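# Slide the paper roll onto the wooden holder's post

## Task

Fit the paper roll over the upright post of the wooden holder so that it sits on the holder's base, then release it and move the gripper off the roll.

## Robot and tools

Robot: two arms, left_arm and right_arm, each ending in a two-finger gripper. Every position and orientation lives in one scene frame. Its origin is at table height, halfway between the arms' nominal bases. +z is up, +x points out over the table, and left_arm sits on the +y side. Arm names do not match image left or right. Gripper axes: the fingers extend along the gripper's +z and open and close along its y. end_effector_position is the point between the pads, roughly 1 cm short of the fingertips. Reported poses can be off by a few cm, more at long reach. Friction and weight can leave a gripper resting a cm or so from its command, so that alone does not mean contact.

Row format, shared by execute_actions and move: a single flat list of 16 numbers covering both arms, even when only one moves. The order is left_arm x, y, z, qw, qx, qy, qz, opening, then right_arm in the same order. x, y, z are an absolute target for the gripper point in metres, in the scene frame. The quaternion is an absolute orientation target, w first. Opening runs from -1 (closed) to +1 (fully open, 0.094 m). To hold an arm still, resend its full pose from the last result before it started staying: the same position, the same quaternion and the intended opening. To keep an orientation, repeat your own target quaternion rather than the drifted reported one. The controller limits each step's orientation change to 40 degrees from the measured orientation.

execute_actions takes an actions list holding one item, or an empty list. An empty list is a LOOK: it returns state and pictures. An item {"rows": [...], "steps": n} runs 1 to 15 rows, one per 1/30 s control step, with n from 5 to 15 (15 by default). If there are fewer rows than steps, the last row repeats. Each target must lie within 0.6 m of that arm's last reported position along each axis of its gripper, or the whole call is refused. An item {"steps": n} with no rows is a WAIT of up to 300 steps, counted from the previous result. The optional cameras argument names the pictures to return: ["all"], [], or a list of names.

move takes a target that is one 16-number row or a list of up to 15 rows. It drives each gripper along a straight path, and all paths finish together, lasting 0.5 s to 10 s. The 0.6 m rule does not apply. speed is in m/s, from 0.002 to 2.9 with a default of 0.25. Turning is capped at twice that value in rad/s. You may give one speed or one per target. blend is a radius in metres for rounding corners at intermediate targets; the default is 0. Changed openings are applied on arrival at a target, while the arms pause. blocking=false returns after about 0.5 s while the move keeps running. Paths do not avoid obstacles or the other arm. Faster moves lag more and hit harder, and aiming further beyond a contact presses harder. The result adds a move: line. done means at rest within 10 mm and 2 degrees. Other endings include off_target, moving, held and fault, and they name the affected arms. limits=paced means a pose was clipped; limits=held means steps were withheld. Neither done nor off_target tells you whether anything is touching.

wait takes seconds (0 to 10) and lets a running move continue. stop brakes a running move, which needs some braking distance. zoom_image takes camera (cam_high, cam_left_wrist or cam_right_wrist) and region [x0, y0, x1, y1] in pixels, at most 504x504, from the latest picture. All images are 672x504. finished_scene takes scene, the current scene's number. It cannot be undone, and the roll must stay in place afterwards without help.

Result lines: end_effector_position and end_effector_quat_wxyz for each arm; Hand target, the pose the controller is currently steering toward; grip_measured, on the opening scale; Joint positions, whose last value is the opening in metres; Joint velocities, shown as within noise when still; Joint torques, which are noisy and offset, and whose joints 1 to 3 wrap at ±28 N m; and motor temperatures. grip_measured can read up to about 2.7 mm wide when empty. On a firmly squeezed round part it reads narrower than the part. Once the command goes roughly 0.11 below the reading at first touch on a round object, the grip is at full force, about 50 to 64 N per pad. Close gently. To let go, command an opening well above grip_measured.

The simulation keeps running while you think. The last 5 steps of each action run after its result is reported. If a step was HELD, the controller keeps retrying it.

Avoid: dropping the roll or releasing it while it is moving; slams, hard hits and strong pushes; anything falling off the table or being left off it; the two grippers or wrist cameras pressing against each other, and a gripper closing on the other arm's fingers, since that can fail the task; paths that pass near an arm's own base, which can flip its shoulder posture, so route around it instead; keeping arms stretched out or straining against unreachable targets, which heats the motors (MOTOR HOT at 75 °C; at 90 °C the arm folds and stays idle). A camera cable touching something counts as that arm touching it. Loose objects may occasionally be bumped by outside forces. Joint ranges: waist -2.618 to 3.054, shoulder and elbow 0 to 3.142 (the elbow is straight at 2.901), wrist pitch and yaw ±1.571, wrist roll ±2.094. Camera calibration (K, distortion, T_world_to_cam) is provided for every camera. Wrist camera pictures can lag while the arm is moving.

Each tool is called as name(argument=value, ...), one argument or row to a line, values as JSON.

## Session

execute_actions(
  actions=[],
  cameras=["all"],
)

zoom_image(
  camera="cam_high",
  region=[100, 100, 500, 400],
)

Scene clock: 0.00 s of 4400.00 s.
left_arm: end_effector_position=(+0.2734, +0.2698, +0.1704) grip_measured=+1.000 end_effector_quat_wxyz=(+0.613, -0.019, +0.788, +0.051) | right_arm: end_effector_position=(+0.3790, -0.1786, +0.0822) grip_measured=+1.000 end_effector_quat_wxyz=(+0.474, -0.118, +0.868, +0.090)
Joint positions: left_arm=[-0.266 0.121 0.209 -0.349 -0.344 -0.031 0.094] | right_arm=[0.363 1.627 0.664 0.398 0.046 0.081 0.094]
Joint velocities: within noise
Joint torques (N m): no reading
Motor temperatures (°C): left_arm=[23 24 21 24 22 21 23] | right_arm=[23 23 22 22 22 23 24]
Heat: left arm: 24 °C; right arm: 24 °C.
Hand target: left_arm +0.2725, +0.2703, +0.1734; +0.616, -0.020, +0.786, +0.051 | right_arm +0.3823, -0.1774, +0.0908; +0.483, -0.117, +0.863, +0.092
camera_calibration:
cam_left_wrist: T_world_to_cam=[[0.101817, -0.992512, 0.0674804, 0.224411], [-0.662345, -0.118246, -0.739809, 0.363948], [0.742248, 0.0306295, -0.669425, 0.00653824], [0, 0, 0, 1]] pos_world=[0.213357, 0.265566, 0.258486]
cam_right_wrist: T_world_to_cam=[[0.371663, -0.927238, 0.0457862, -0.31111], [-0.803107, -0.345865, -0.485178, 0.306245], [0.465711, 0.143551, -0.873216, 0.0248398], [0, 0, 0, 1]] pos_world=[0.350007, -0.186119, 0.184518]

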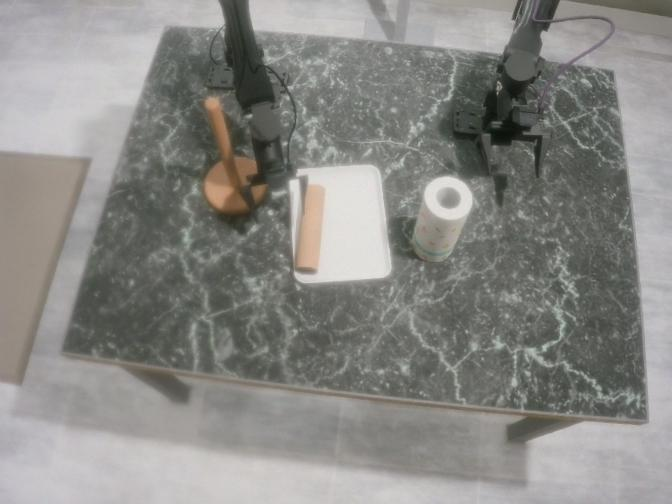

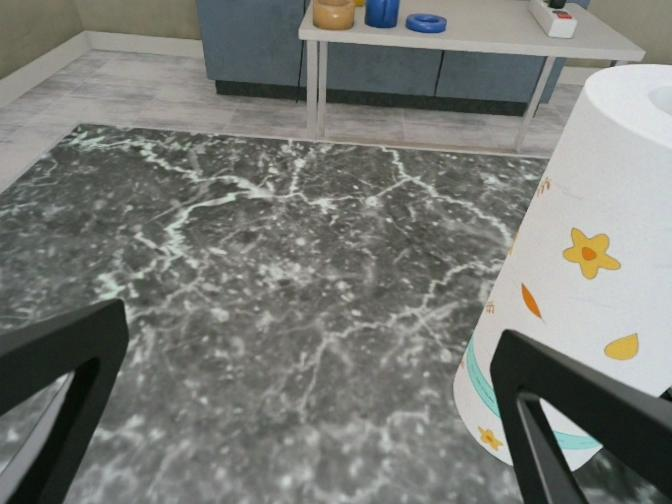

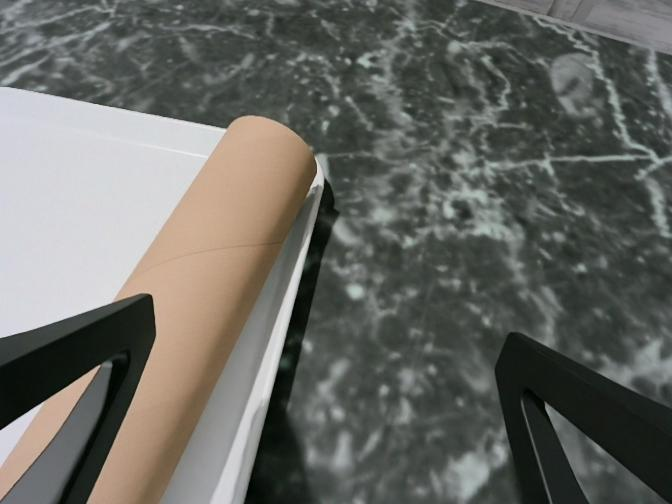

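Scaled by 1.260 from the camera's 672x504 image, which has a finer 960x720 frame.

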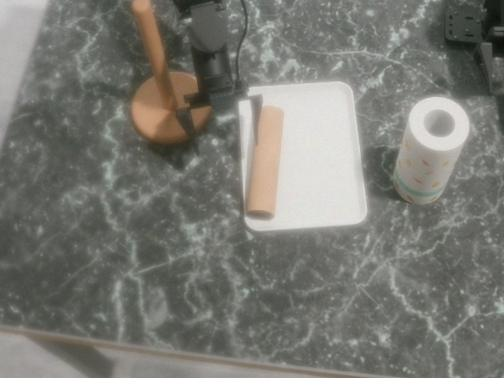

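zoom_image(
  camera="cam_high",
  region=[180, 80, 330, 230],
)

zoom_image(
  camera="cam_high",
  region=[390, 150, 500, 280],
)

Scaled by 3.360 from the camera's 672x504 image, which has a finer 960x720 frame.

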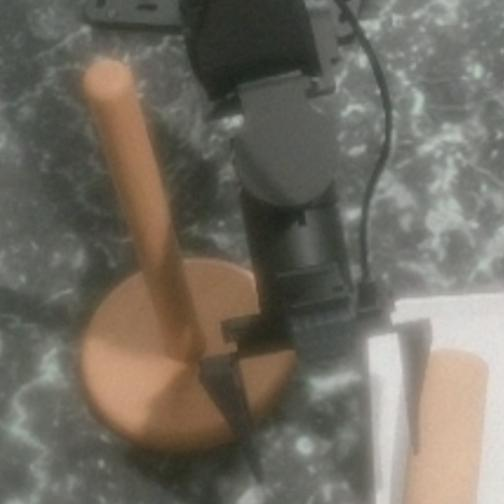

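Scaled by 3.877 from the camera's 672x504 image, which has a finer 960x720 frame.

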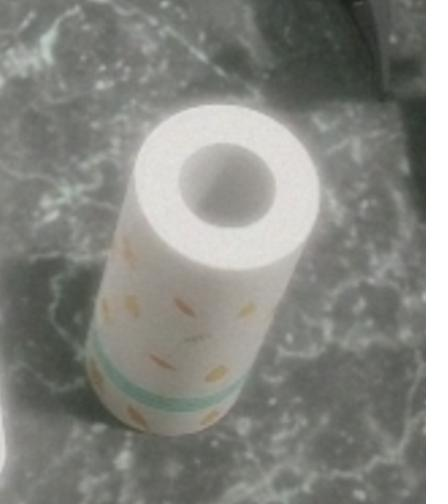

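move(
  target=[
    [0.303, 0.262, 0.30, 0.613, -0.019, 0.788, 0.051, 1.0, 0.381, -0.15, 0.16, 0.474, -0.118, 0.868, 0.090, 1.0],
    [0.399, 0.2356, 0.34, 0.613, -0.019, 0.788, 0.051, 1.0, 0.375, -0.15, 0.42, 0.474, -0.118, 0.868, 0.090, 1.0],
    [0.363, 0.146, 0.275, 0.5964, 0.3799, 0.5964, -0.3799, 1.0, 0.35, -0.34, 0.47, 0.2634, 0.6553, 0.4479, 0.5488, 1.0],
    [0.363, 0.146, 0.265, 0.5964, 0.3799, 0.5964, -0.3799, 1.0, 0.194, -0.44, 0.35, 0.2634, 0.6553, 0.4479, 0.5488, 1.0],
  ],
  speed=[0.25, 0.4, 0.5, 0.4],
  blend=[0.02, 0.03, 0.03, 0.0],
)

Scene clock: 16.73 s of 4400.00 s.
left_arm: end_effector_position=(+0.3632, +0.1462, +0.2771) grip_measured=+1.000 end_effector_quat_wxyz=(+0.608, +0.389, +0.587, -0.368) | right_arm: end_effector_position=(+0.1936, -0.4435, +0.3381) grip_measured=+1.000 end_effector_quat_wxyz=(+0.257, +0.669, +0.438, +0.542)
Joint positions: left_arm=[0.142 1.303 0.654 0.682 1.29 0.008 0.094] | right_arm=[-1.231 0.986 1.18 -1.131 -1.215 1.212 0.094]
Joint torques (N m): left_arm=[0.08 -3.62 5.15 1.66 0.05 -0.11] | right_arm=[-0.02 -0.91 9.62 0.92 -0.83 -0.1]
Heat: left arm: 28 °C; right arm: 25 °C.
Hand target: left_arm +0.3628, +0.1460, +0.2652; +0.596, +0.380, +0.597, -0.380 | right_arm +0.1939, -0.4398, +0.3498; +0.264, +0.655, +0.447, +0.549
Off the commanded pose: left_arm 0.012 m, 2 deg | right_arm 0.012 m, 2 deg.
Kept back: nothing.
move: off_target (left_arm, right_arm)
camera_calibration:
cam_left_wrist: T_world_to_cam=[[-0.910366, -0.405442, 0.0827663, 0.362891], [-0.254868, 0.391805, -0.884042, 0.305211], [0.326, -0.825897, -0.460021, 0.233463], [0, 0, 0, 1]] pos_world=[0.332043, 0.220365, 0.347182]
cam_right_wrist: T_world_to_cam=[[-0.285518, 0.377578, -0.88086, 0.519754], [-0.464915, 0.749159, 0.47182, 0.286479], [0.838053, 0.544238, -0.0383568, 0.195963], [0, 0, 0, 1]] pos_world=[0.11736, -0.517517, 0.33018]

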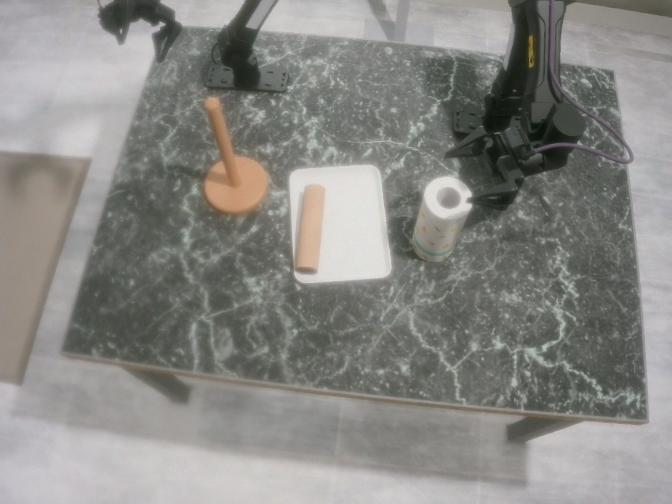

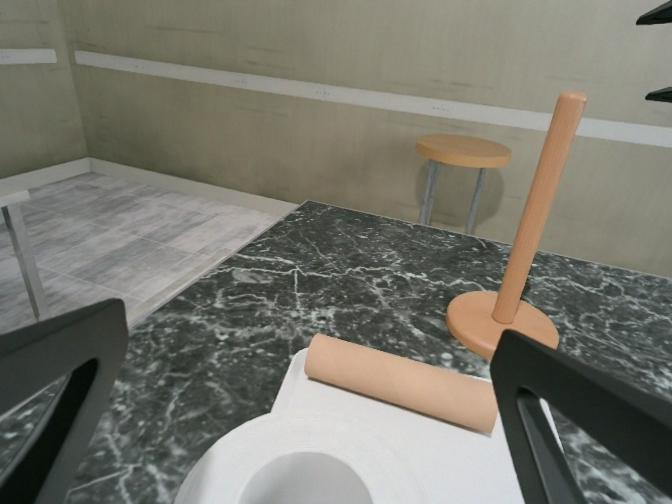

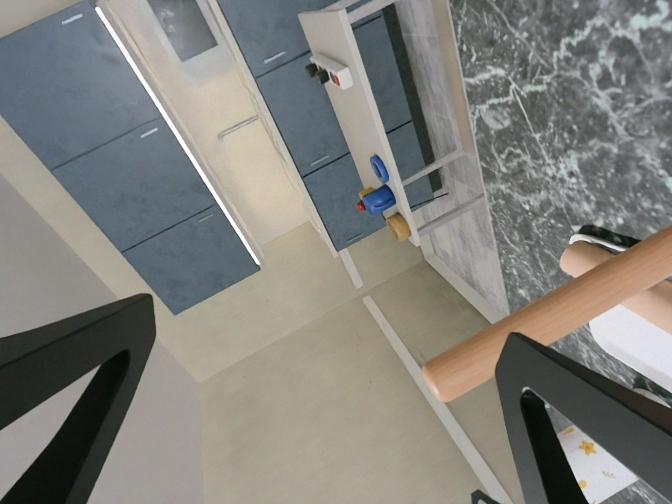

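zoom_image(
  camera="cam_left_wrist",
  region=[100, 330, 520, 504],
)

zoom_image(
  camera="cam_high",
  region=[390, 110, 530, 280],
)

Scaled by 1.200 from the camera's 672x504 image, which has a finer 960x720 frame.

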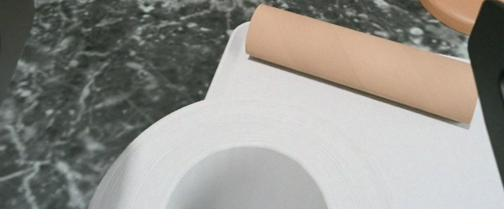

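Scaled by 2.965 from the camera's 672x504 image, which has a finer 960x720 frame.

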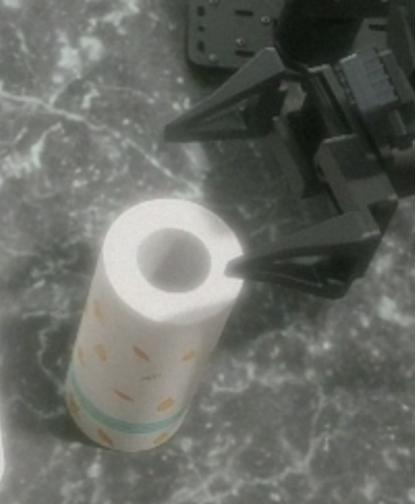

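move(
  target=[0.3625, 0.1475, 0.225, 0.5887, 0.3679, 0.6039, -0.3918, 1.0, 0.194, -0.44, 0.35, 0.2634, 0.6553, 0.4479, 0.5488, 1.0],
  speed=0.15,
  cameras=["cam_high", "cam_left_wrist"],
)

zoom_image(
  camera="cam_left_wrist",
  region=[80, 300, 580, 504],
)

Scene clock: 20.63 s of 4400.00 s.
left_arm: end_effector_position=(+0.3633, +0.1459, +0.2372) grip_measured=+1.000 end_effector_quat_wxyz=(+0.599, +0.379, +0.593, -0.381) | right_arm: end_effector_position=(+0.1933, -0.4426, +0.3377) grip_measured=+1.000 end_effector_quat_wxyz=(+0.256, +0.669, +0.440, +0.542)
Joint positions: left_arm=[0.142 1.406 0.55 0.889 1.296 -0.03 0.094] | right_arm=[-1.231 0.987 1.181 -1.141 -1.216 1.203 0.094]
Joint velocities: left_arm=[0.007 0.007 -0.002 -0.037 -0.007 -0.168 0] | right_arm=[within noise]
Joint torques (N m): left_arm=[0.55 -3.71 4.57 1.68 0.04 -0.11] | right_arm=[0.01 -0.79 9.72 0.88 -0.84 -0.07]
Motor temperatures (°C): left_arm=[23 24 22 29 22 21 23] | right_arm=[23 24 23 25 22 23 24]
Heat: left arm: 29 °C; right arm: 25 °C.
Hand target: left_arm +0.3623, +0.1474, +0.2253; +0.589, +0.368, +0.604, -0.392 | right_arm +0.1938, -0.4398, +0.3497; +0.264, +0.655, +0.447, +0.549
Off the commanded pose: left_arm 0.012 m, 2 deg | right_arm 0.013 m, 2 deg.
Kept back: nothing.
move: off_target (left_arm, right_arm)
camera_calibration:
cam_left_wrist: T_world_to_cam=[[-0.909288, -0.398311, 0.120598, 0.355815], [-0.283078, 0.379544, -0.880803, 0.28146], [0.305061, -0.835042, -0.457867, 0.223319], [0, 0, 0, 1]] pos_world=[0.335088, 0.22138, 0.30725]
Images, in order (width x height): cam_high 672x504, cam_left_wrist 672x504.

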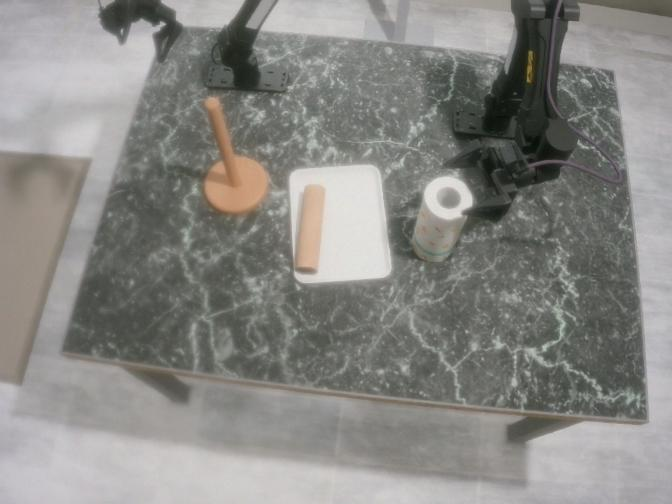

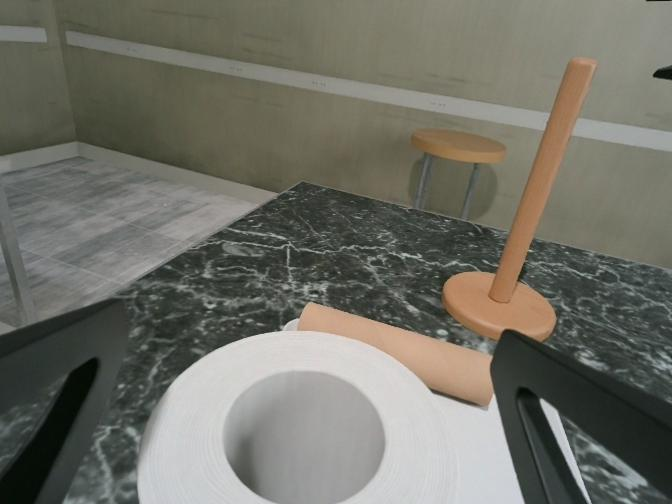

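Scaled by 1.008 from the camera's 672x504 image, which has a finer 960x720 frame.

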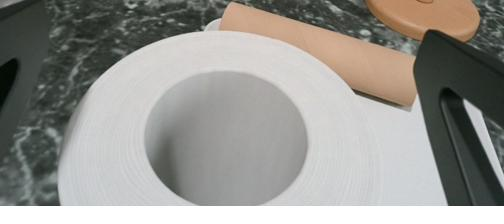

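move(
  target=[0.3625, 0.1475, 0.131, 0.5887, 0.3679, 0.6039, -0.3918, 1.0, 0.194, -0.44, 0.35, 0.2634, 0.6553, 0.4479, 0.5488, 1.0],
  speed=0.12,
  cameras=["cam_high", "cam_left_wrist"],
)

Scene clock: 24.90 s of 4400.00 s.
left_arm: end_effector_position=(+0.3654, +0.1462, +0.1383) grip_measured=+1.000 end_effector_quat_wxyz=(+0.594, +0.376, +0.598, -0.385) | right_arm: end_effector_position=(+0.1933, -0.4424, +0.3377) grip_measured=+1.000 end_effector_quat_wxyz=(+0.256, +0.669, +0.440, +0.542)
Joint positions: left_arm=[0.142 1.848 0.413 1.439 1.296 -0.018 0.094] | right_arm=[-1.231 0.987 1.181 -1.141 -1.216 1.203 0.094]
Joint torques (N m): left_arm=[0.51 -5.18 2.77 1.8 0.04 -0.07] | right_arm=[-0.08 -0.77 9.69 0.9 -0.83 -0.09]
Heat: left arm: 28 °C; right arm: 25 °C.
Hand target: left_arm +0.3624, +0.1474, +0.1312; +0.588, +0.368, +0.604, -0.391 | right_arm +0.1938, -0.4398, +0.3497; +0.264, +0.655, +0.447, +0.549
Off the commanded pose: left_arm 0.008 m, 2 deg | right_arm 0.013 m, 2 deg.
Kept back: nothing.
move: off_target (right_arm)
camera_calibration:
cam_left_wrist: T_world_to_cam=[[-0.907291, -0.397782, 0.136357, 0.366825], [-0.298222, 0.380072, -0.875562, 0.199556], [0.296457, -0.835054, -0.463463, 0.181556], [0, 0, 0, 1]] pos_world=[0.338506, 0.221679, 0.208849]
Images, in order (width x height): cam_high 672x504, cam_left_wrist 672x504.

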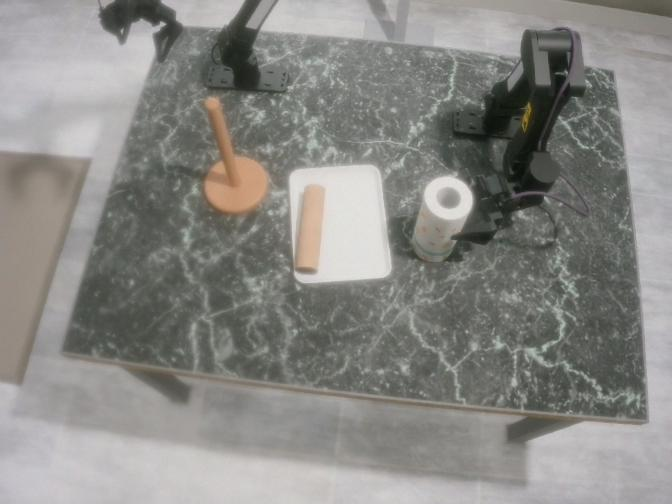

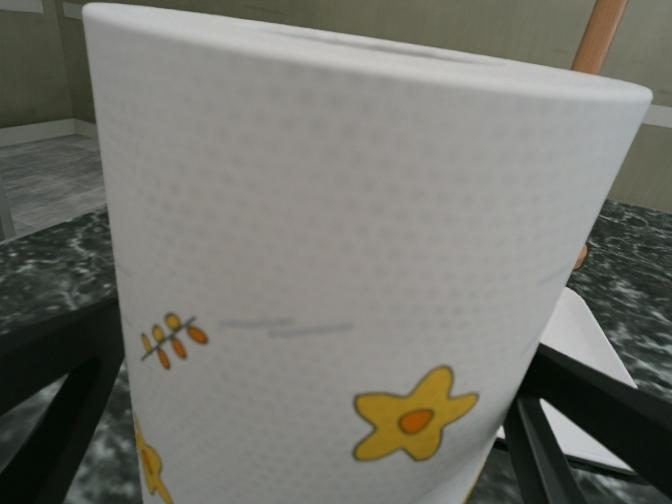

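execute_actions(
  actions=[
    {"rows": [[0.3625,0.1475,0.131,0.5887,0.3679,0.6039,-0.3918,0.98,0.194,-0.44,0.35,0.2634,0.6553,0.4479,0.5488,1.0],[0.3625,0.1475,0.131,0.5887,0.3679,0.6039,-0.3918,0.965,0.194,-0.44,0.35,0.2634,0.6553,0.4479,0.5488,1.0],[0.3625,0.1475,0.131,0.5887,0.3679,0.6039,-0.3918,0.95,0.194,-0.44,0.35,0.2634,0.6553,0.4479,0.5488,1.0],[0.3625,0.1475,0.131,0.5887,0.3679,0.6039,-0.3918,0.935,0.194,-0.44,0.35,0.2634,0.6553,0.4479,0.5488,1.0],[0.3625,0.1475,0.131,0.5887,0.3679,0.6039,-0.3918,0.92,0.194,-0.44,0.35,0.2634,0.6553,0.4479,0.5488,1.0],[0.3625,0.1475,0.131,0.5887,0.3679,0.6039,-0.3918,0.905,0.194,-0.44,0.35,0.2634,0.6553,0.4479,0.5488,1.0],[0.3625,0.1475,0.131,0.5887,0.3679,0.6039,-0.3918,0.89,0.194,-0.44,0.35,0.2634,0.6553,0.4479,0.5488,1.0],[0.3625,0.1475,0.131,0.5887,0.3679,0.6039,-0.3918,0.875,0.194,-0.44,0.35,0.2634,0.6553,0.4479,0.5488,1.0],[0.3625,0.1475,0.131,0.5887,0.3679,0.6039,-0.3918,0.86,0.194,-0.44,0.35,0.2634,0.6553,0.4479,0.5488,1.0],[0.3625,0.1475,0.131,0.5887,0.3679,0.6039,-0.3918,0.845,0.194,-0.44,0.35,0.2634,0.6553,0.4479,0.5488,1.0],[0.3625,0.1475,0.131,0.5887,0.3679,0.6039,-0.3918,0.83,0.194,-0.44,0.35,0.2634,0.6553,0.4479,0.5488,1.0],[0.3625,0.1475,0.131,0.5887,0.3679,0.6039,-0.3918,0.815,0.194,-0.44,0.35,0.2634,0.6553,0.4479,0.5488,1.0],[0.3625,0.1475,0.131,0.5887,0.3679,0.6039,-0.3918,0.80,0.194,-0.44,0.35,0.2634,0.6553,0.4479,0.5488,1.0],[0.3625,0.1475,0.131,0.5887,0.3679,0.6039,-0.3918,0.785,0.194,-0.44,0.35,0.2634,0.6553,0.4479,0.5488,1.0],[0.3625,0.1475,0.131,0.5887,0.3679,0.6039,-0.3918,0.77,0.194,-0.44,0.35,0.2634,0.6553,0.4479,0.5488,1.0]], "steps": 15},
  ],
  cameras=[],
)

execute_actions(
  actions=[
    {"rows": [[0.3625,0.1475,0.131,0.5887,0.3679,0.6039,-0.3918,0.755,0.194,-0.44,0.35,0.2634,0.6553,0.4479,0.5488,1.0],[0.3625,0.1475,0.131,0.5887,0.3679,0.6039,-0.3918,0.74,0.194,-0.44,0.35,0.2634,0.6553,0.4479,0.5488,1.0],[0.3625,0.1475,0.131,0.5887,0.3679,0.6039,-0.3918,0.725,0.194,-0.44,0.35,0.2634,0.6553,0.4479,0.5488,1.0],[0.3625,0.1475,0.131,0.5887,0.3679,0.6039,-0.3918,0.71,0.194,-0.44,0.35,0.2634,0.6553,0.4479,0.5488,1.0],[0.3625,0.1475,0.131,0.5887,0.3679,0.6039,-0.3918,0.695,0.194,-0.44,0.35,0.2634,0.6553,0.4479,0.5488,1.0],[0.3625,0.1475,0.131,0.5887,0.3679,0.6039,-0.3918,0.68,0.194,-0.44,0.35,0.2634,0.6553,0.4479,0.5488,1.0],[0.3625,0.1475,0.131,0.5887,0.3679,0.6039,-0.3918,0.66,0.194,-0.44,0.35,0.2634,0.6553,0.4479,0.5488,1.0],[0.3625,0.1475,0.131,0.5887,0.3679,0.6039,-0.3918,0.64,0.194,-0.44,0.35,0.2634,0.6553,0.4479,0.5488,1.0],[0.3625,0.1475,0.131,0.5887,0.3679,0.6039,-0.3918,0.62,0.194,-0.44,0.35,0.2634,0.6553,0.4479,0.5488,1.0],[0.3625,0.1475,0.131,0.5887,0.3679,0.6039,-0.3918,0.60,0.194,-0.44,0.35,0.2634,0.6553,0.4479,0.5488,1.0],[0.3625,0.1475,0.131,0.5887,0.3679,0.6039,-0.3918,0.57,0.194,-0.44,0.35,0.2634,0.6553,0.4479,0.5488,1.0],[0.3625,0.1475,0.131,0.5887,0.3679,0.6039,-0.3918,0.54,0.194,-0.44,0.35,0.2634,0.6553,0.4479,0.5488,1.0],[0.3625,0.1475,0.131,0.5887,0.3679,0.6039,-0.3918,0.50,0.194,-0.44,0.35,0.2634,0.6553,0.4479,0.5488,1.0],[0.3625,0.1475,0.131,0.5887,0.3679,0.6039,-0.3918,0.50,0.194,-0.44,0.35,0.2634,0.6553,0.4479,0.5488,1.0],[0.3625,0.1475,0.131,0.5887,0.3679,0.6039,-0.3918,0.50,0.194,-0.44,0.35,0.2634,0.6553,0.4479,0.5488,1.0]], "steps": 15},
  ],
  cameras=["cam_high", "cam_left_wrist"],
)

Scene clock: 26.43 s of 4400.00 s.
left_arm: end_effector_position=(+0.3651, +0.1461, +0.1391) grip_measured=+0.854 end_effector_quat_wxyz=(+0.593, +0.375, +0.598, -0.387) | right_arm: end_effector_position=(+0.1933, -0.4424, +0.3377) grip_measured=+1.000 end_effector_quat_wxyz=(+0.256, +0.669, +0.440, +0.542)
Joint positions: left_arm=[0.142 1.849 0.413 1.447 1.298 -0.028 0.087] | right_arm=[-1.231 0.987 1.181 -1.141 -1.216 1.202 0.094]
Joint velocities: left_arm=[-0.012 -0.012 -0.002 -0.022 -0.037 0.022 -0.017] | right_arm=[within noise]
Joint torques (N m): left_arm=[0.54 -5.01 2.76 1.86 0.02 -0.1] | right_arm=[-0.02 -0.72 9.73 0.9 -0.83 -0.1]
Heat: left arm: 29 °C; right arm: 25 °C.
Steps of this call (1-36: nothing new was sent; 37-46: this action's first 10). Readings (end_effector_position of left_arm | right_arm):
37: (+0.3654, +0.1462, +0.1391) | (+0.1933, -0.4424, +0.3377)
38: (+0.3654, +0.1462, +0.1391) | (+0.1933, -0.4424, +0.3377)
40: (+0.3654, +0.1462, +0.1391) | (+0.1933, -0.4424, +0.3377)
44: (+0.3652, +0.1462, +0.1391) | (+0.1933, -0.4424, +0.3377)
46: the state above
No camera images: "cameras" was empty.

Scene clock: 26.93 s of 4400.00 s.
left_arm: end_effector_position=(+0.3651, +0.1461, +0.1391) grip_measured=+0.662 end_effector_quat_wxyz=(+0.593, +0.376, +0.598, -0.387) | right_arm: end_effector_position=(+0.1933, -0.4424, +0.3377) grip_measured=+1.000 end_effector_quat_wxyz=(+0.256, +0.669, +0.440, +0.542)
Joint positions: left_arm=[0.142 1.849 0.413 1.447 1.299 -0.028 0.078] | right_arm=[-1.231 0.987 1.181 -1.141 -1.216 1.202 0.094]
Joint velocities: left_arm=[-0.007 -0.002 0.007 0.037 0.022 0.007 -0.008] | right_arm=[within noise]
Joint torques (N m): left_arm=[0.53 -5.03 2.69 1.87 0.02 -0.11] | right_arm=[0.02 -0.79 9.63 0.89 -0.82 -0.07]
Heat: left arm: 29 °C; right arm: 25 °C.
Off your previous action's commanded pose at its last step (step 5 of this call): left_arm 0.009 m, 1 deg | right_arm 0.013 m, 2 deg.
Steps of this call (1-5: your previous action's last 5; 6-15: this action's first 10). Readings (end_effector_position of left_arm | right_arm):
6: (+0.3651, +0.1461, +0.1391) | (+0.1933, -0.4424, +0.3377)
7: (+0.3651, +0.1461, +0.1391) | (+0.1933, -0.4424, +0.3377)
9: (+0.3651, +0.1461, +0.1391) | (+0.1933, -0.4424, +0.3377)
13: (+0.3651, +0.1461, +0.1391) | (+0.1933, -0.4424, +0.3377)
15: the state above
camera_calibration:
cam_left_wrist: T_world_to_cam=[[-0.907963, -0.39525, 0.139215, 0.365781], [-0.298962, 0.378181, -0.876128, 0.20071], [0.293642, -0.837112, -0.461539, 0.182904], [0, 0, 0, 1]] pos_world=[0.338412, 0.221782, 0.209343]
Images, in order (width x height): cam_high 672x504, cam_left_wrist 672x504.

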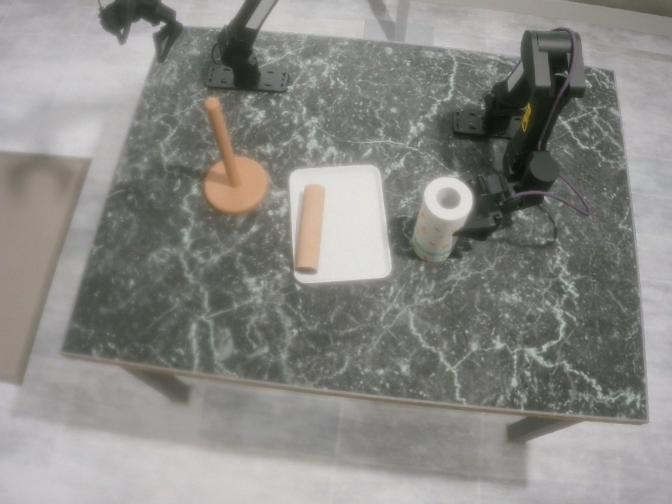

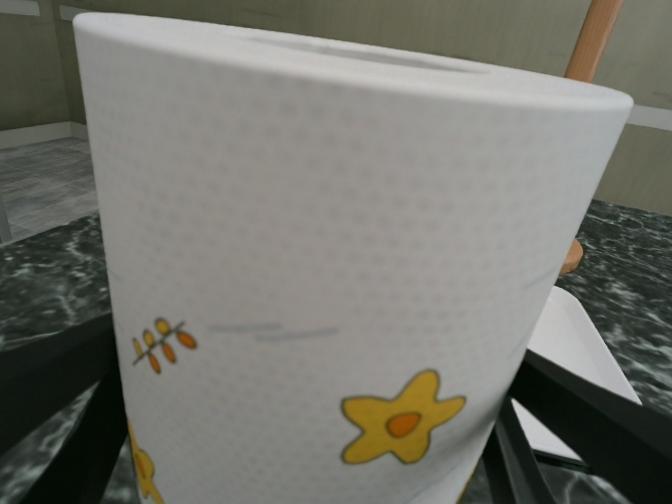

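execute_actions(
  actions=[],
  cameras=["cam_high", "cam_left_wrist"],
)

Scene clock: 27.10 s of 4400.00 s.
left_arm: end_effector_position=(+0.3651, +0.1461, +0.1391) grip_measured=+0.636 end_effector_quat_wxyz=(+0.593, +0.376, +0.598, -0.387) | right_arm: end_effector_position=(+0.1933, -0.4424, +0.3377) grip_measured=+1.000 end_effector_quat_wxyz=(+0.256, +0.669, +0.440, +0.542)
Joint positions: left_arm=[0.142 1.849 0.413 1.447 1.299 -0.028 0.077] | right_arm=[-1.231 0.987 1.181 -1.141 -1.216 1.202 0.094]
Joint velocities: left_arm=[-0.007 0.017 0.002 -0.051 -0.007 -0.007 -0.007] | right_arm=[within noise]
Joint torques (N m): left_arm=[0.57 -5.04 2.76 1.86 0.01 -0.09] | right_arm=[-0.06 -0.75 9.72 0.9 -0.83 -0.07]
Motor temperatures (°C): left_arm=[23 24 22 29 22 21 23] | right_arm=[23 24 24 25 23 23 24]
Heat: left arm: 29 °C; right arm: 25 °C.
Hand target: left_arm +0.3625, +0.1475, +0.1313; +0.588, +0.368, +0.604, -0.391 | right_arm +0.1938, -0.4398, +0.3497; +0.264, +0.655, +0.447, +0.549
Off the commanded pose: left_arm 0.009 m, 1 deg | right_arm 0.013 m, 2 deg.
Steps of this call (1-5: your previous action's last 5). Readings (end_effector_position of left_arm | right_arm):
1: (+0.3651, +0.1461, +0.1391) | (+0.1933, -0.4424, +0.3377)
2: (+0.3651, +0.1461, +0.1391) | (+0.1933, -0.4424, +0.3377)
4: (+0.3651, +0.1461, +0.1391) | (+0.1933, -0.4424, +0.3377)
5: the state above
camera_calibration:
cam_left_wrist: T_world_to_cam=[[-0.907963, -0.39525, 0.139215, 0.365781], [-0.298962, 0.378181, -0.876128, 0.20071], [0.293642, -0.837112, -0.461539, 0.182904], [0, 0, 0, 1]] pos_world=[0.338412, 0.221782, 0.209343]
Images, in order (width x height): cam_high 672x504, cam_left_wrist 672x504.

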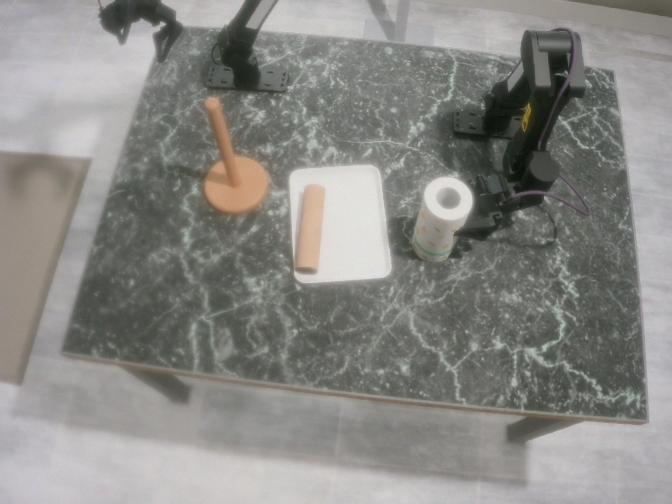

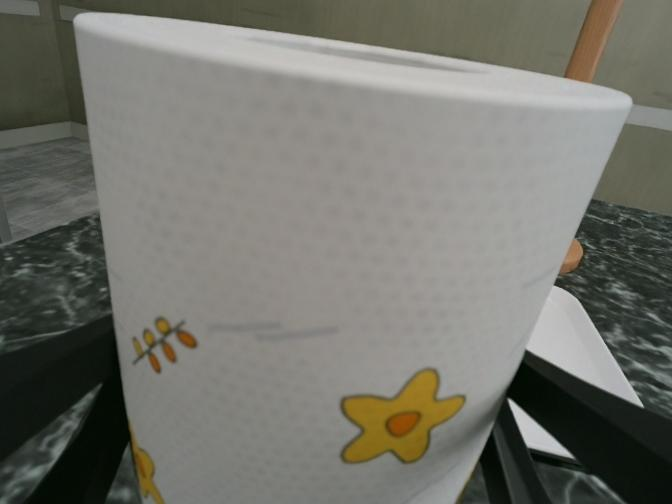

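execute_actions(
  actions=[
    {"steps": 10},
  ],
  cameras=[],
)

Scene clock: 27.43 s of 4400.00 s.
left_arm: end_effector_position=(+0.3650, +0.1460, +0.1391) grip_measured=+0.603 end_effector_quat_wxyz=(+0.593, +0.376, +0.598, -0.387) | right_arm: end_effector_position=(+0.1933, -0.4424, +0.3377) grip_measured=+1.000 end_effector_quat_wxyz=(+0.256, +0.669, +0.440, +0.542)
Joint positions: left_arm=[0.142 1.849 0.413 1.447 1.299 -0.028 0.075] | right_arm=[-1.231 0.987 1.181 -1.141 -1.216 1.202 0.094]
Joint torques (N m): left_arm=[0.55 -4.98 2.77 1.9 0.04 -0.1] | right_arm=[-0.02 -0.73 9.68 0.91 -0.83 -0.07]
Heat: left arm: 29 °C; right arm: 25 °C.
Hand target: left_arm +0.3624, +0.1475, +0.1313; +0.588, +0.368, +0.604, -0.391 | right_arm +0.1938, -0.4398, +0.3497; +0.264, +0.655, +0.447, +0.549
Off the commanded pose: left_arm 0.009 m, 1 deg | right_arm 0.013 m, 2 deg.
Steps of this call (1-10: nothing new was sent). Readings (end_effector_position of left_arm | right_arm):
1: (+0.3651, +0.1461, +0.1391) | (+0.1933, -0.4424, +0.3377)
2: (+0.3650, +0.1460, +0.1391) | (+0.1933, -0.4424, +0.3377)
4: (+0.3650, +0.1460, +0.1391) | (+0.1933, -0.4424, +0.3377)
8: (+0.3650, +0.1460, +0.1391) | (+0.1933, -0.4424, +0.3377)
10: the state above
No camera images: "cameras" was empty.

execute_actions(
  actions=[
    {"steps": 6},
  ],
  cameras=["cam_left_wrist", "cam_high"],
)

Scene clock: 27.83 s of 4400.00 s.
left_arm: end_effector_position=(+0.3650, +0.1460, +0.1391) grip_measured=+0.585 end_effector_quat_wxyz=(+0.593, +0.376, +0.598, -0.387) | right_arm: end_effector_position=(+0.1933, -0.4424, +0.3377) grip_measured=+1.000 end_effector_quat_wxyz=(+0.256, +0.669, +0.440, +0.542)
Joint positions: left_arm=[0.142 1.849 0.413 1.447 1.299 -0.028 0.074] | right_arm=[-1.231 0.987 1.181 -1.141 -1.216 1.202 0.094]
Joint torques (N m): left_arm=[0.57 -5.03 2.69 1.88 0.01 -0.1] | right_arm=[-0.02 -0.8 9.68 0.91 -0.83 -0.08]
Heat: left arm: 29 °C; right arm: 25 °C.
Hand target: left_arm +0.3625, +0.1475, +0.1313; +0.588, +0.368, +0.604, -0.391 | right_arm +0.1938, -0.4398, +0.3497; +0.264, +0.655, +0.447, +0.549
Off the commanded pose: left_arm 0.009 m, 1 deg | right_arm 0.013 m, 2 deg.
Steps of this call (1-12: nothing new was sent). Readings (end_effector_position of left_arm | right_arm):
1: (+0.3650, +0.1460, +0.1391) | (+0.1933, -0.4424, +0.3377)
2: (+0.3650, +0.1460, +0.1391) | (+0.1933, -0.4424, +0.3377)
4: (+0.3650, +0.1460, +0.1391) | (+0.1933, -0.4424, +0.3377)
8: (+0.3650, +0.1460, +0.1391) | (+0.1933, -0.4424, +0.3377)
12: the state above
camera_calibration:
cam_left_wrist: T_world_to_cam=[[-0.908093, -0.39494, 0.139245, 0.365751], [-0.298859, 0.378276, -0.876123, 0.200653], [0.293343, -0.837216, -0.461541, 0.183029], [0, 0, 0, 1]] pos_world=[0.338412, 0.221782, 0.209343]
Images, in order (width x height): cam_high 672x504, cam_left_wrist 672x504.

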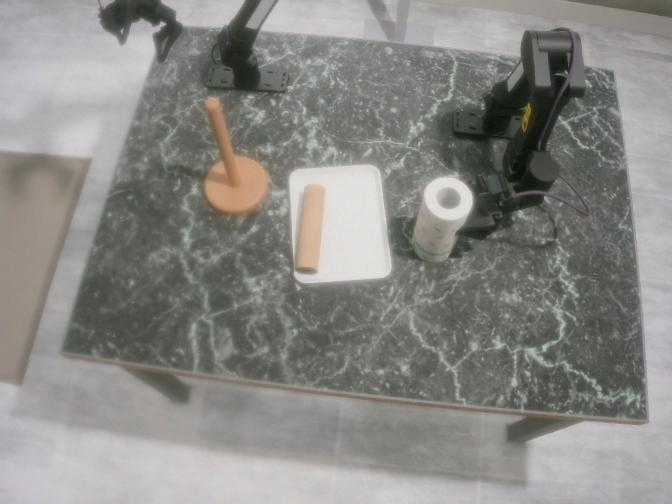

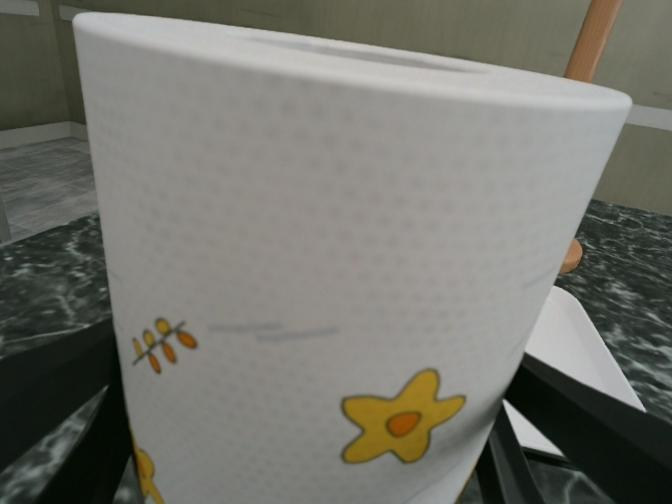

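zoom_image(
  camera="cam_left_wrist",
  region=[0, 200, 336, 504],
)

zoom_image(
  camera="cam_left_wrist",
  region=[336, 200, 672, 504],
)

zoom_image(
  camera="cam_high",
  region=[380, 150, 520, 290],
)

Scaled by 1.500 from the camera's 672x504 image, which has a finer 960x720 frame.

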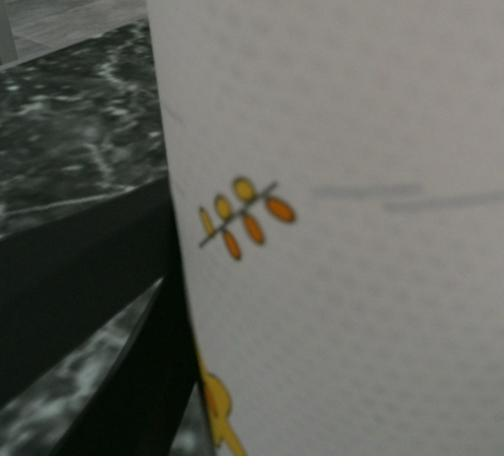

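Scaled by 1.500 from the camera's 672x504 image, which has a finer 960x720 frame.

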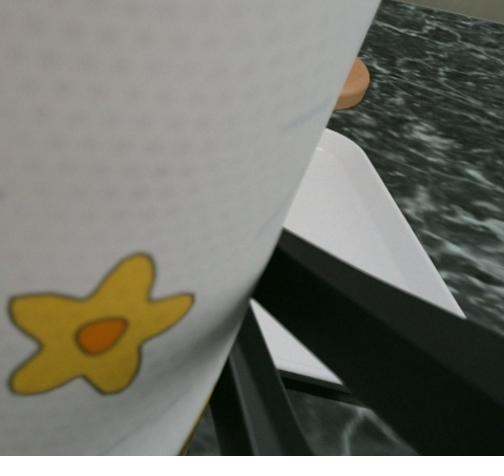

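Scaled by 3.600 from the camera's 672x504 image, which has a finer 960x720 frame.

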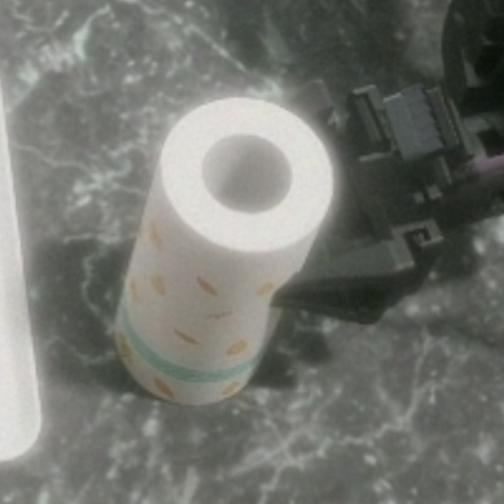

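move(
  target=[
    [0.3625, 0.1475, 0.475, 0.5887, 0.3679, 0.6039, -0.3918, 0.53, 0.194, -0.44, 0.35, 0.2634, 0.6553, 0.4479, 0.5488, 1.0],
    [0.295, -0.284, 0.478, 0.5887, 0.3679, 0.6039, -0.3918, 0.53, 0.194, -0.44, 0.35, 0.2634, 0.6553, 0.4479, 0.5488, 1.0],
  ],
  speed=0.3,
  blend=0.12,
)

Scene clock: 37.37 s of 4400.00 s.
left_arm: end_effector_position=(+0.2887, -0.2798, +0.4751) grip_measured=+0.560 end_effector_quat_wxyz=(+0.579, +0.371, +0.609, -0.396) | right_arm: end_effector_position=(+0.1932, -0.4424, +0.3376) grip_measured=+1.000 end_effector_quat_wxyz=(+0.256, +0.669, +0.440, +0.542)
Joint positions: left_arm=[-1.16 2.003 2.262 -0.275 0.005 -0.052 0.073] | right_arm=[-1.231 0.987 1.181 -1.142 -1.216 1.202 0.094]
Joint torques (N m): left_arm=[0.34 -9.8 10.15 2.32 -0.1 0.09] | right_arm=[-0.08 -0.69 9.77 0.9 -0.82 -0.08]
Heat: left arm: 30 °C; right arm: 25 °C.
Hand target: left_arm +0.2947, -0.2835, +0.4777; +0.589, +0.368, +0.604, -0.392 | right_arm +0.1938, -0.4398, +0.3497; +0.264, +0.655, +0.447, +0.549
Off the commanded pose: left_arm 0.008 m, 1 deg | right_arm 0.013 m, 2 deg.
Kept back: nothing.
move: off_target (right_arm)
camera_calibration:
cam_left_wrist: T_world_to_cam=[[-0.904671, -0.388672, 0.174655, 0.0654042], [-0.331004, 0.382887, -0.862458, 0.637357], [0.26834, -0.838053, -0.475038, 0.017413], [0, 0, 0, 1]] pos_world=[0.265464, -0.204022, 0.546543]
cam_right_wrist: T_world_to_cam=[[-0.288022, 0.37672, -0.880412, 0.518779], [-0.466959, 0.747411, 0.472573, 0.285114], [0.836058, 0.547228, -0.0393579, 0.19771], [0, 0, 0, 1]] pos_world=[0.117259, -0.516724, 0.329783]

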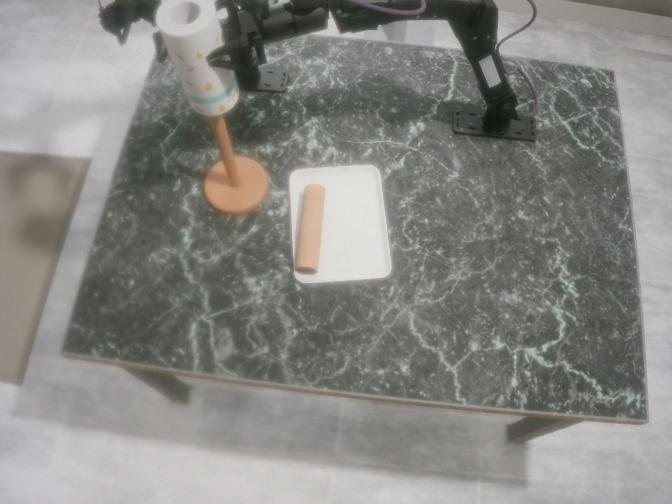

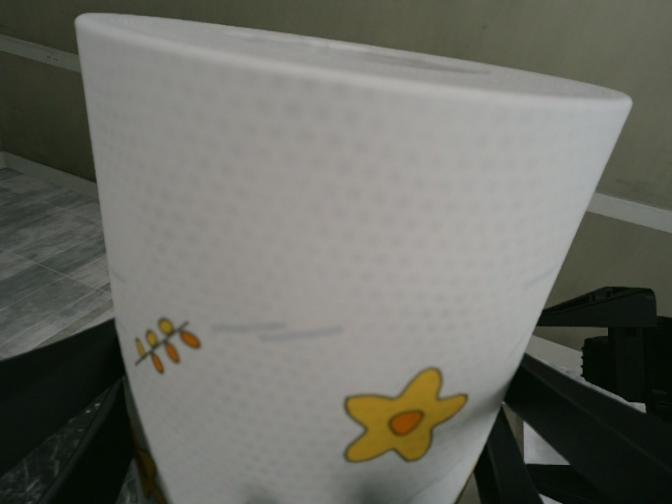

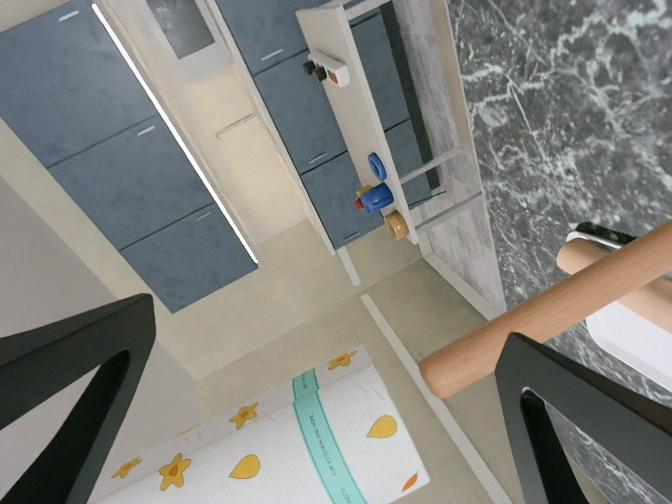

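zoom_image(
  camera="cam_right_wrist",
  region=[80, 300, 480, 504],
)

zoom_image(
  camera="cam_right_wrist",
  region=[400, 200, 672, 420],
)

zoom_image(
  camera="cam_high",
  region=[130, 0, 310, 220],
)

Scaled by 1.260 from the camera's 672x504 image, which has a finer 960x720 frame.

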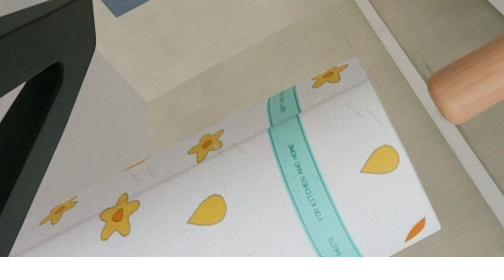

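Scaled by 1.853 from the camera's 672x504 image, which has a finer 960x720 frame.

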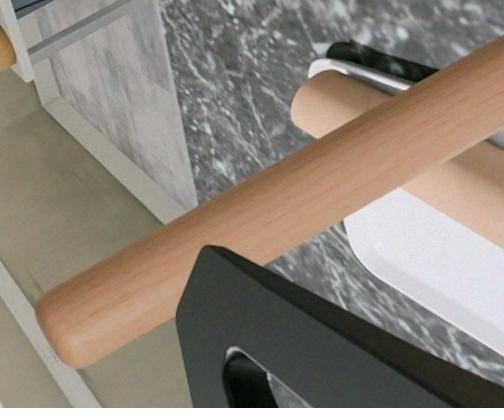

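Scaled by 2.291 from the camera's 672x504 image, which has a finer 960x720 frame.

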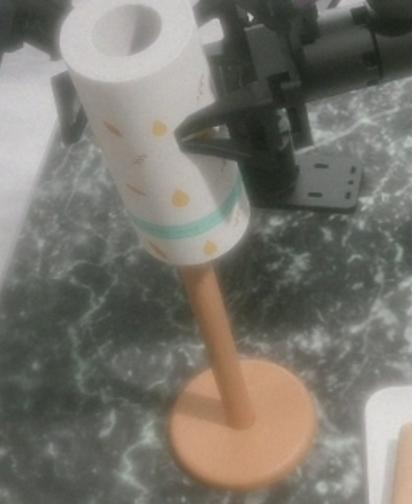

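zoom_image(
  camera="cam_right_wrist",
  region=[280, 330, 480, 504],
)

zoom_image(
  camera="cam_right_wrist",
  region=[80, 380, 280, 504],
)

zoom_image(
  camera="cam_high",
  region=[145, 0, 255, 120],
)

zoom_image(
  camera="cam_high",
  region=[190, 90, 290, 220],
)

zoom_image(
  camera="cam_left_wrist",
  region=[0, 200, 336, 504],
)

zoom_image(
  camera="cam_left_wrist",
  region=[336, 200, 672, 504],
)

Scaled by 2.520 from the camera's 672x504 image, which has a finer 960x720 frame.

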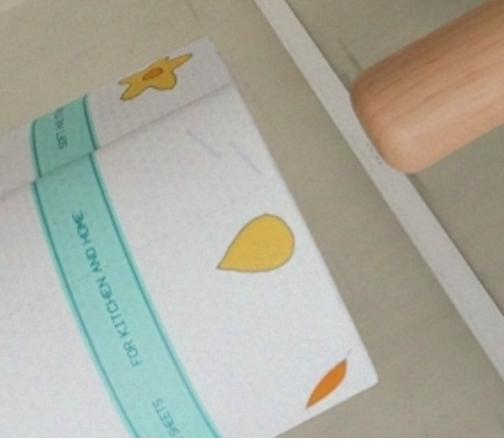

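Scaled by 2.520 from the camera's 672x504 image, which has a finer 960x720 frame.

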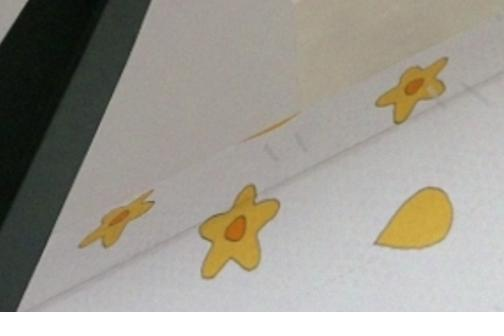

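Scaled by 4.200 from the camera's 672x504 image, which has a finer 960x720 frame.

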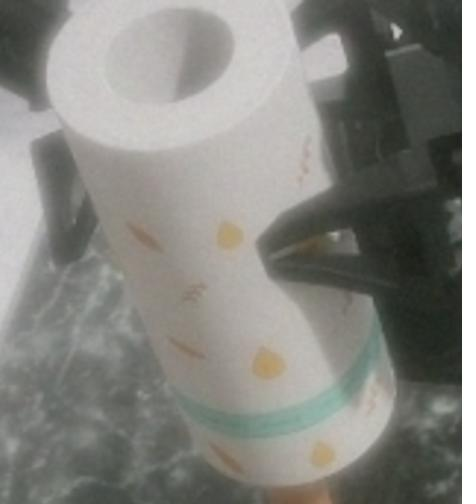

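Scaled by 3.877 from the camera's 672x504 image, which has a finer 960x720 frame.

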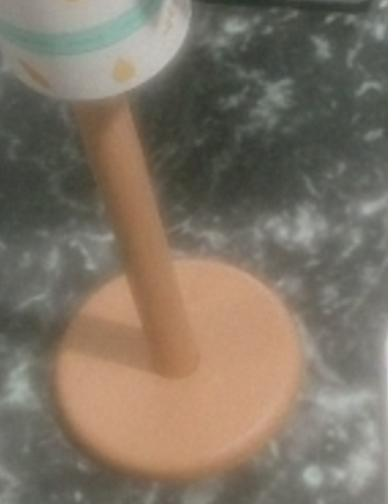

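Scaled by 1.500 from the camera's 672x504 image, which has a finer 960x720 frame.

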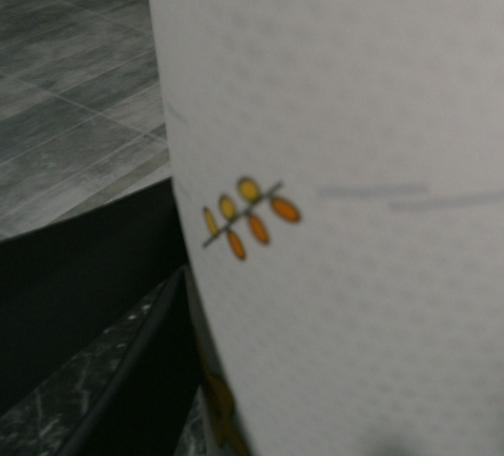

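Scaled by 1.500 from the camera's 672x504 image, which has a finer 960x720 frame.

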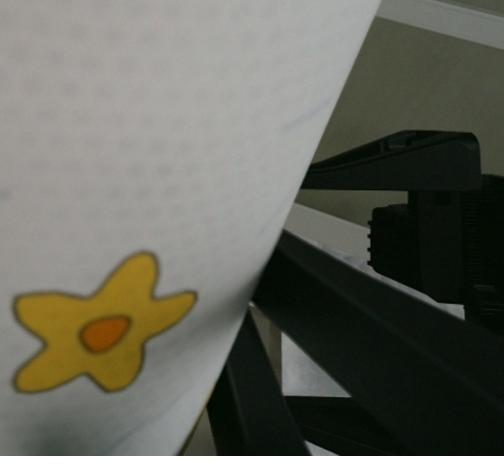

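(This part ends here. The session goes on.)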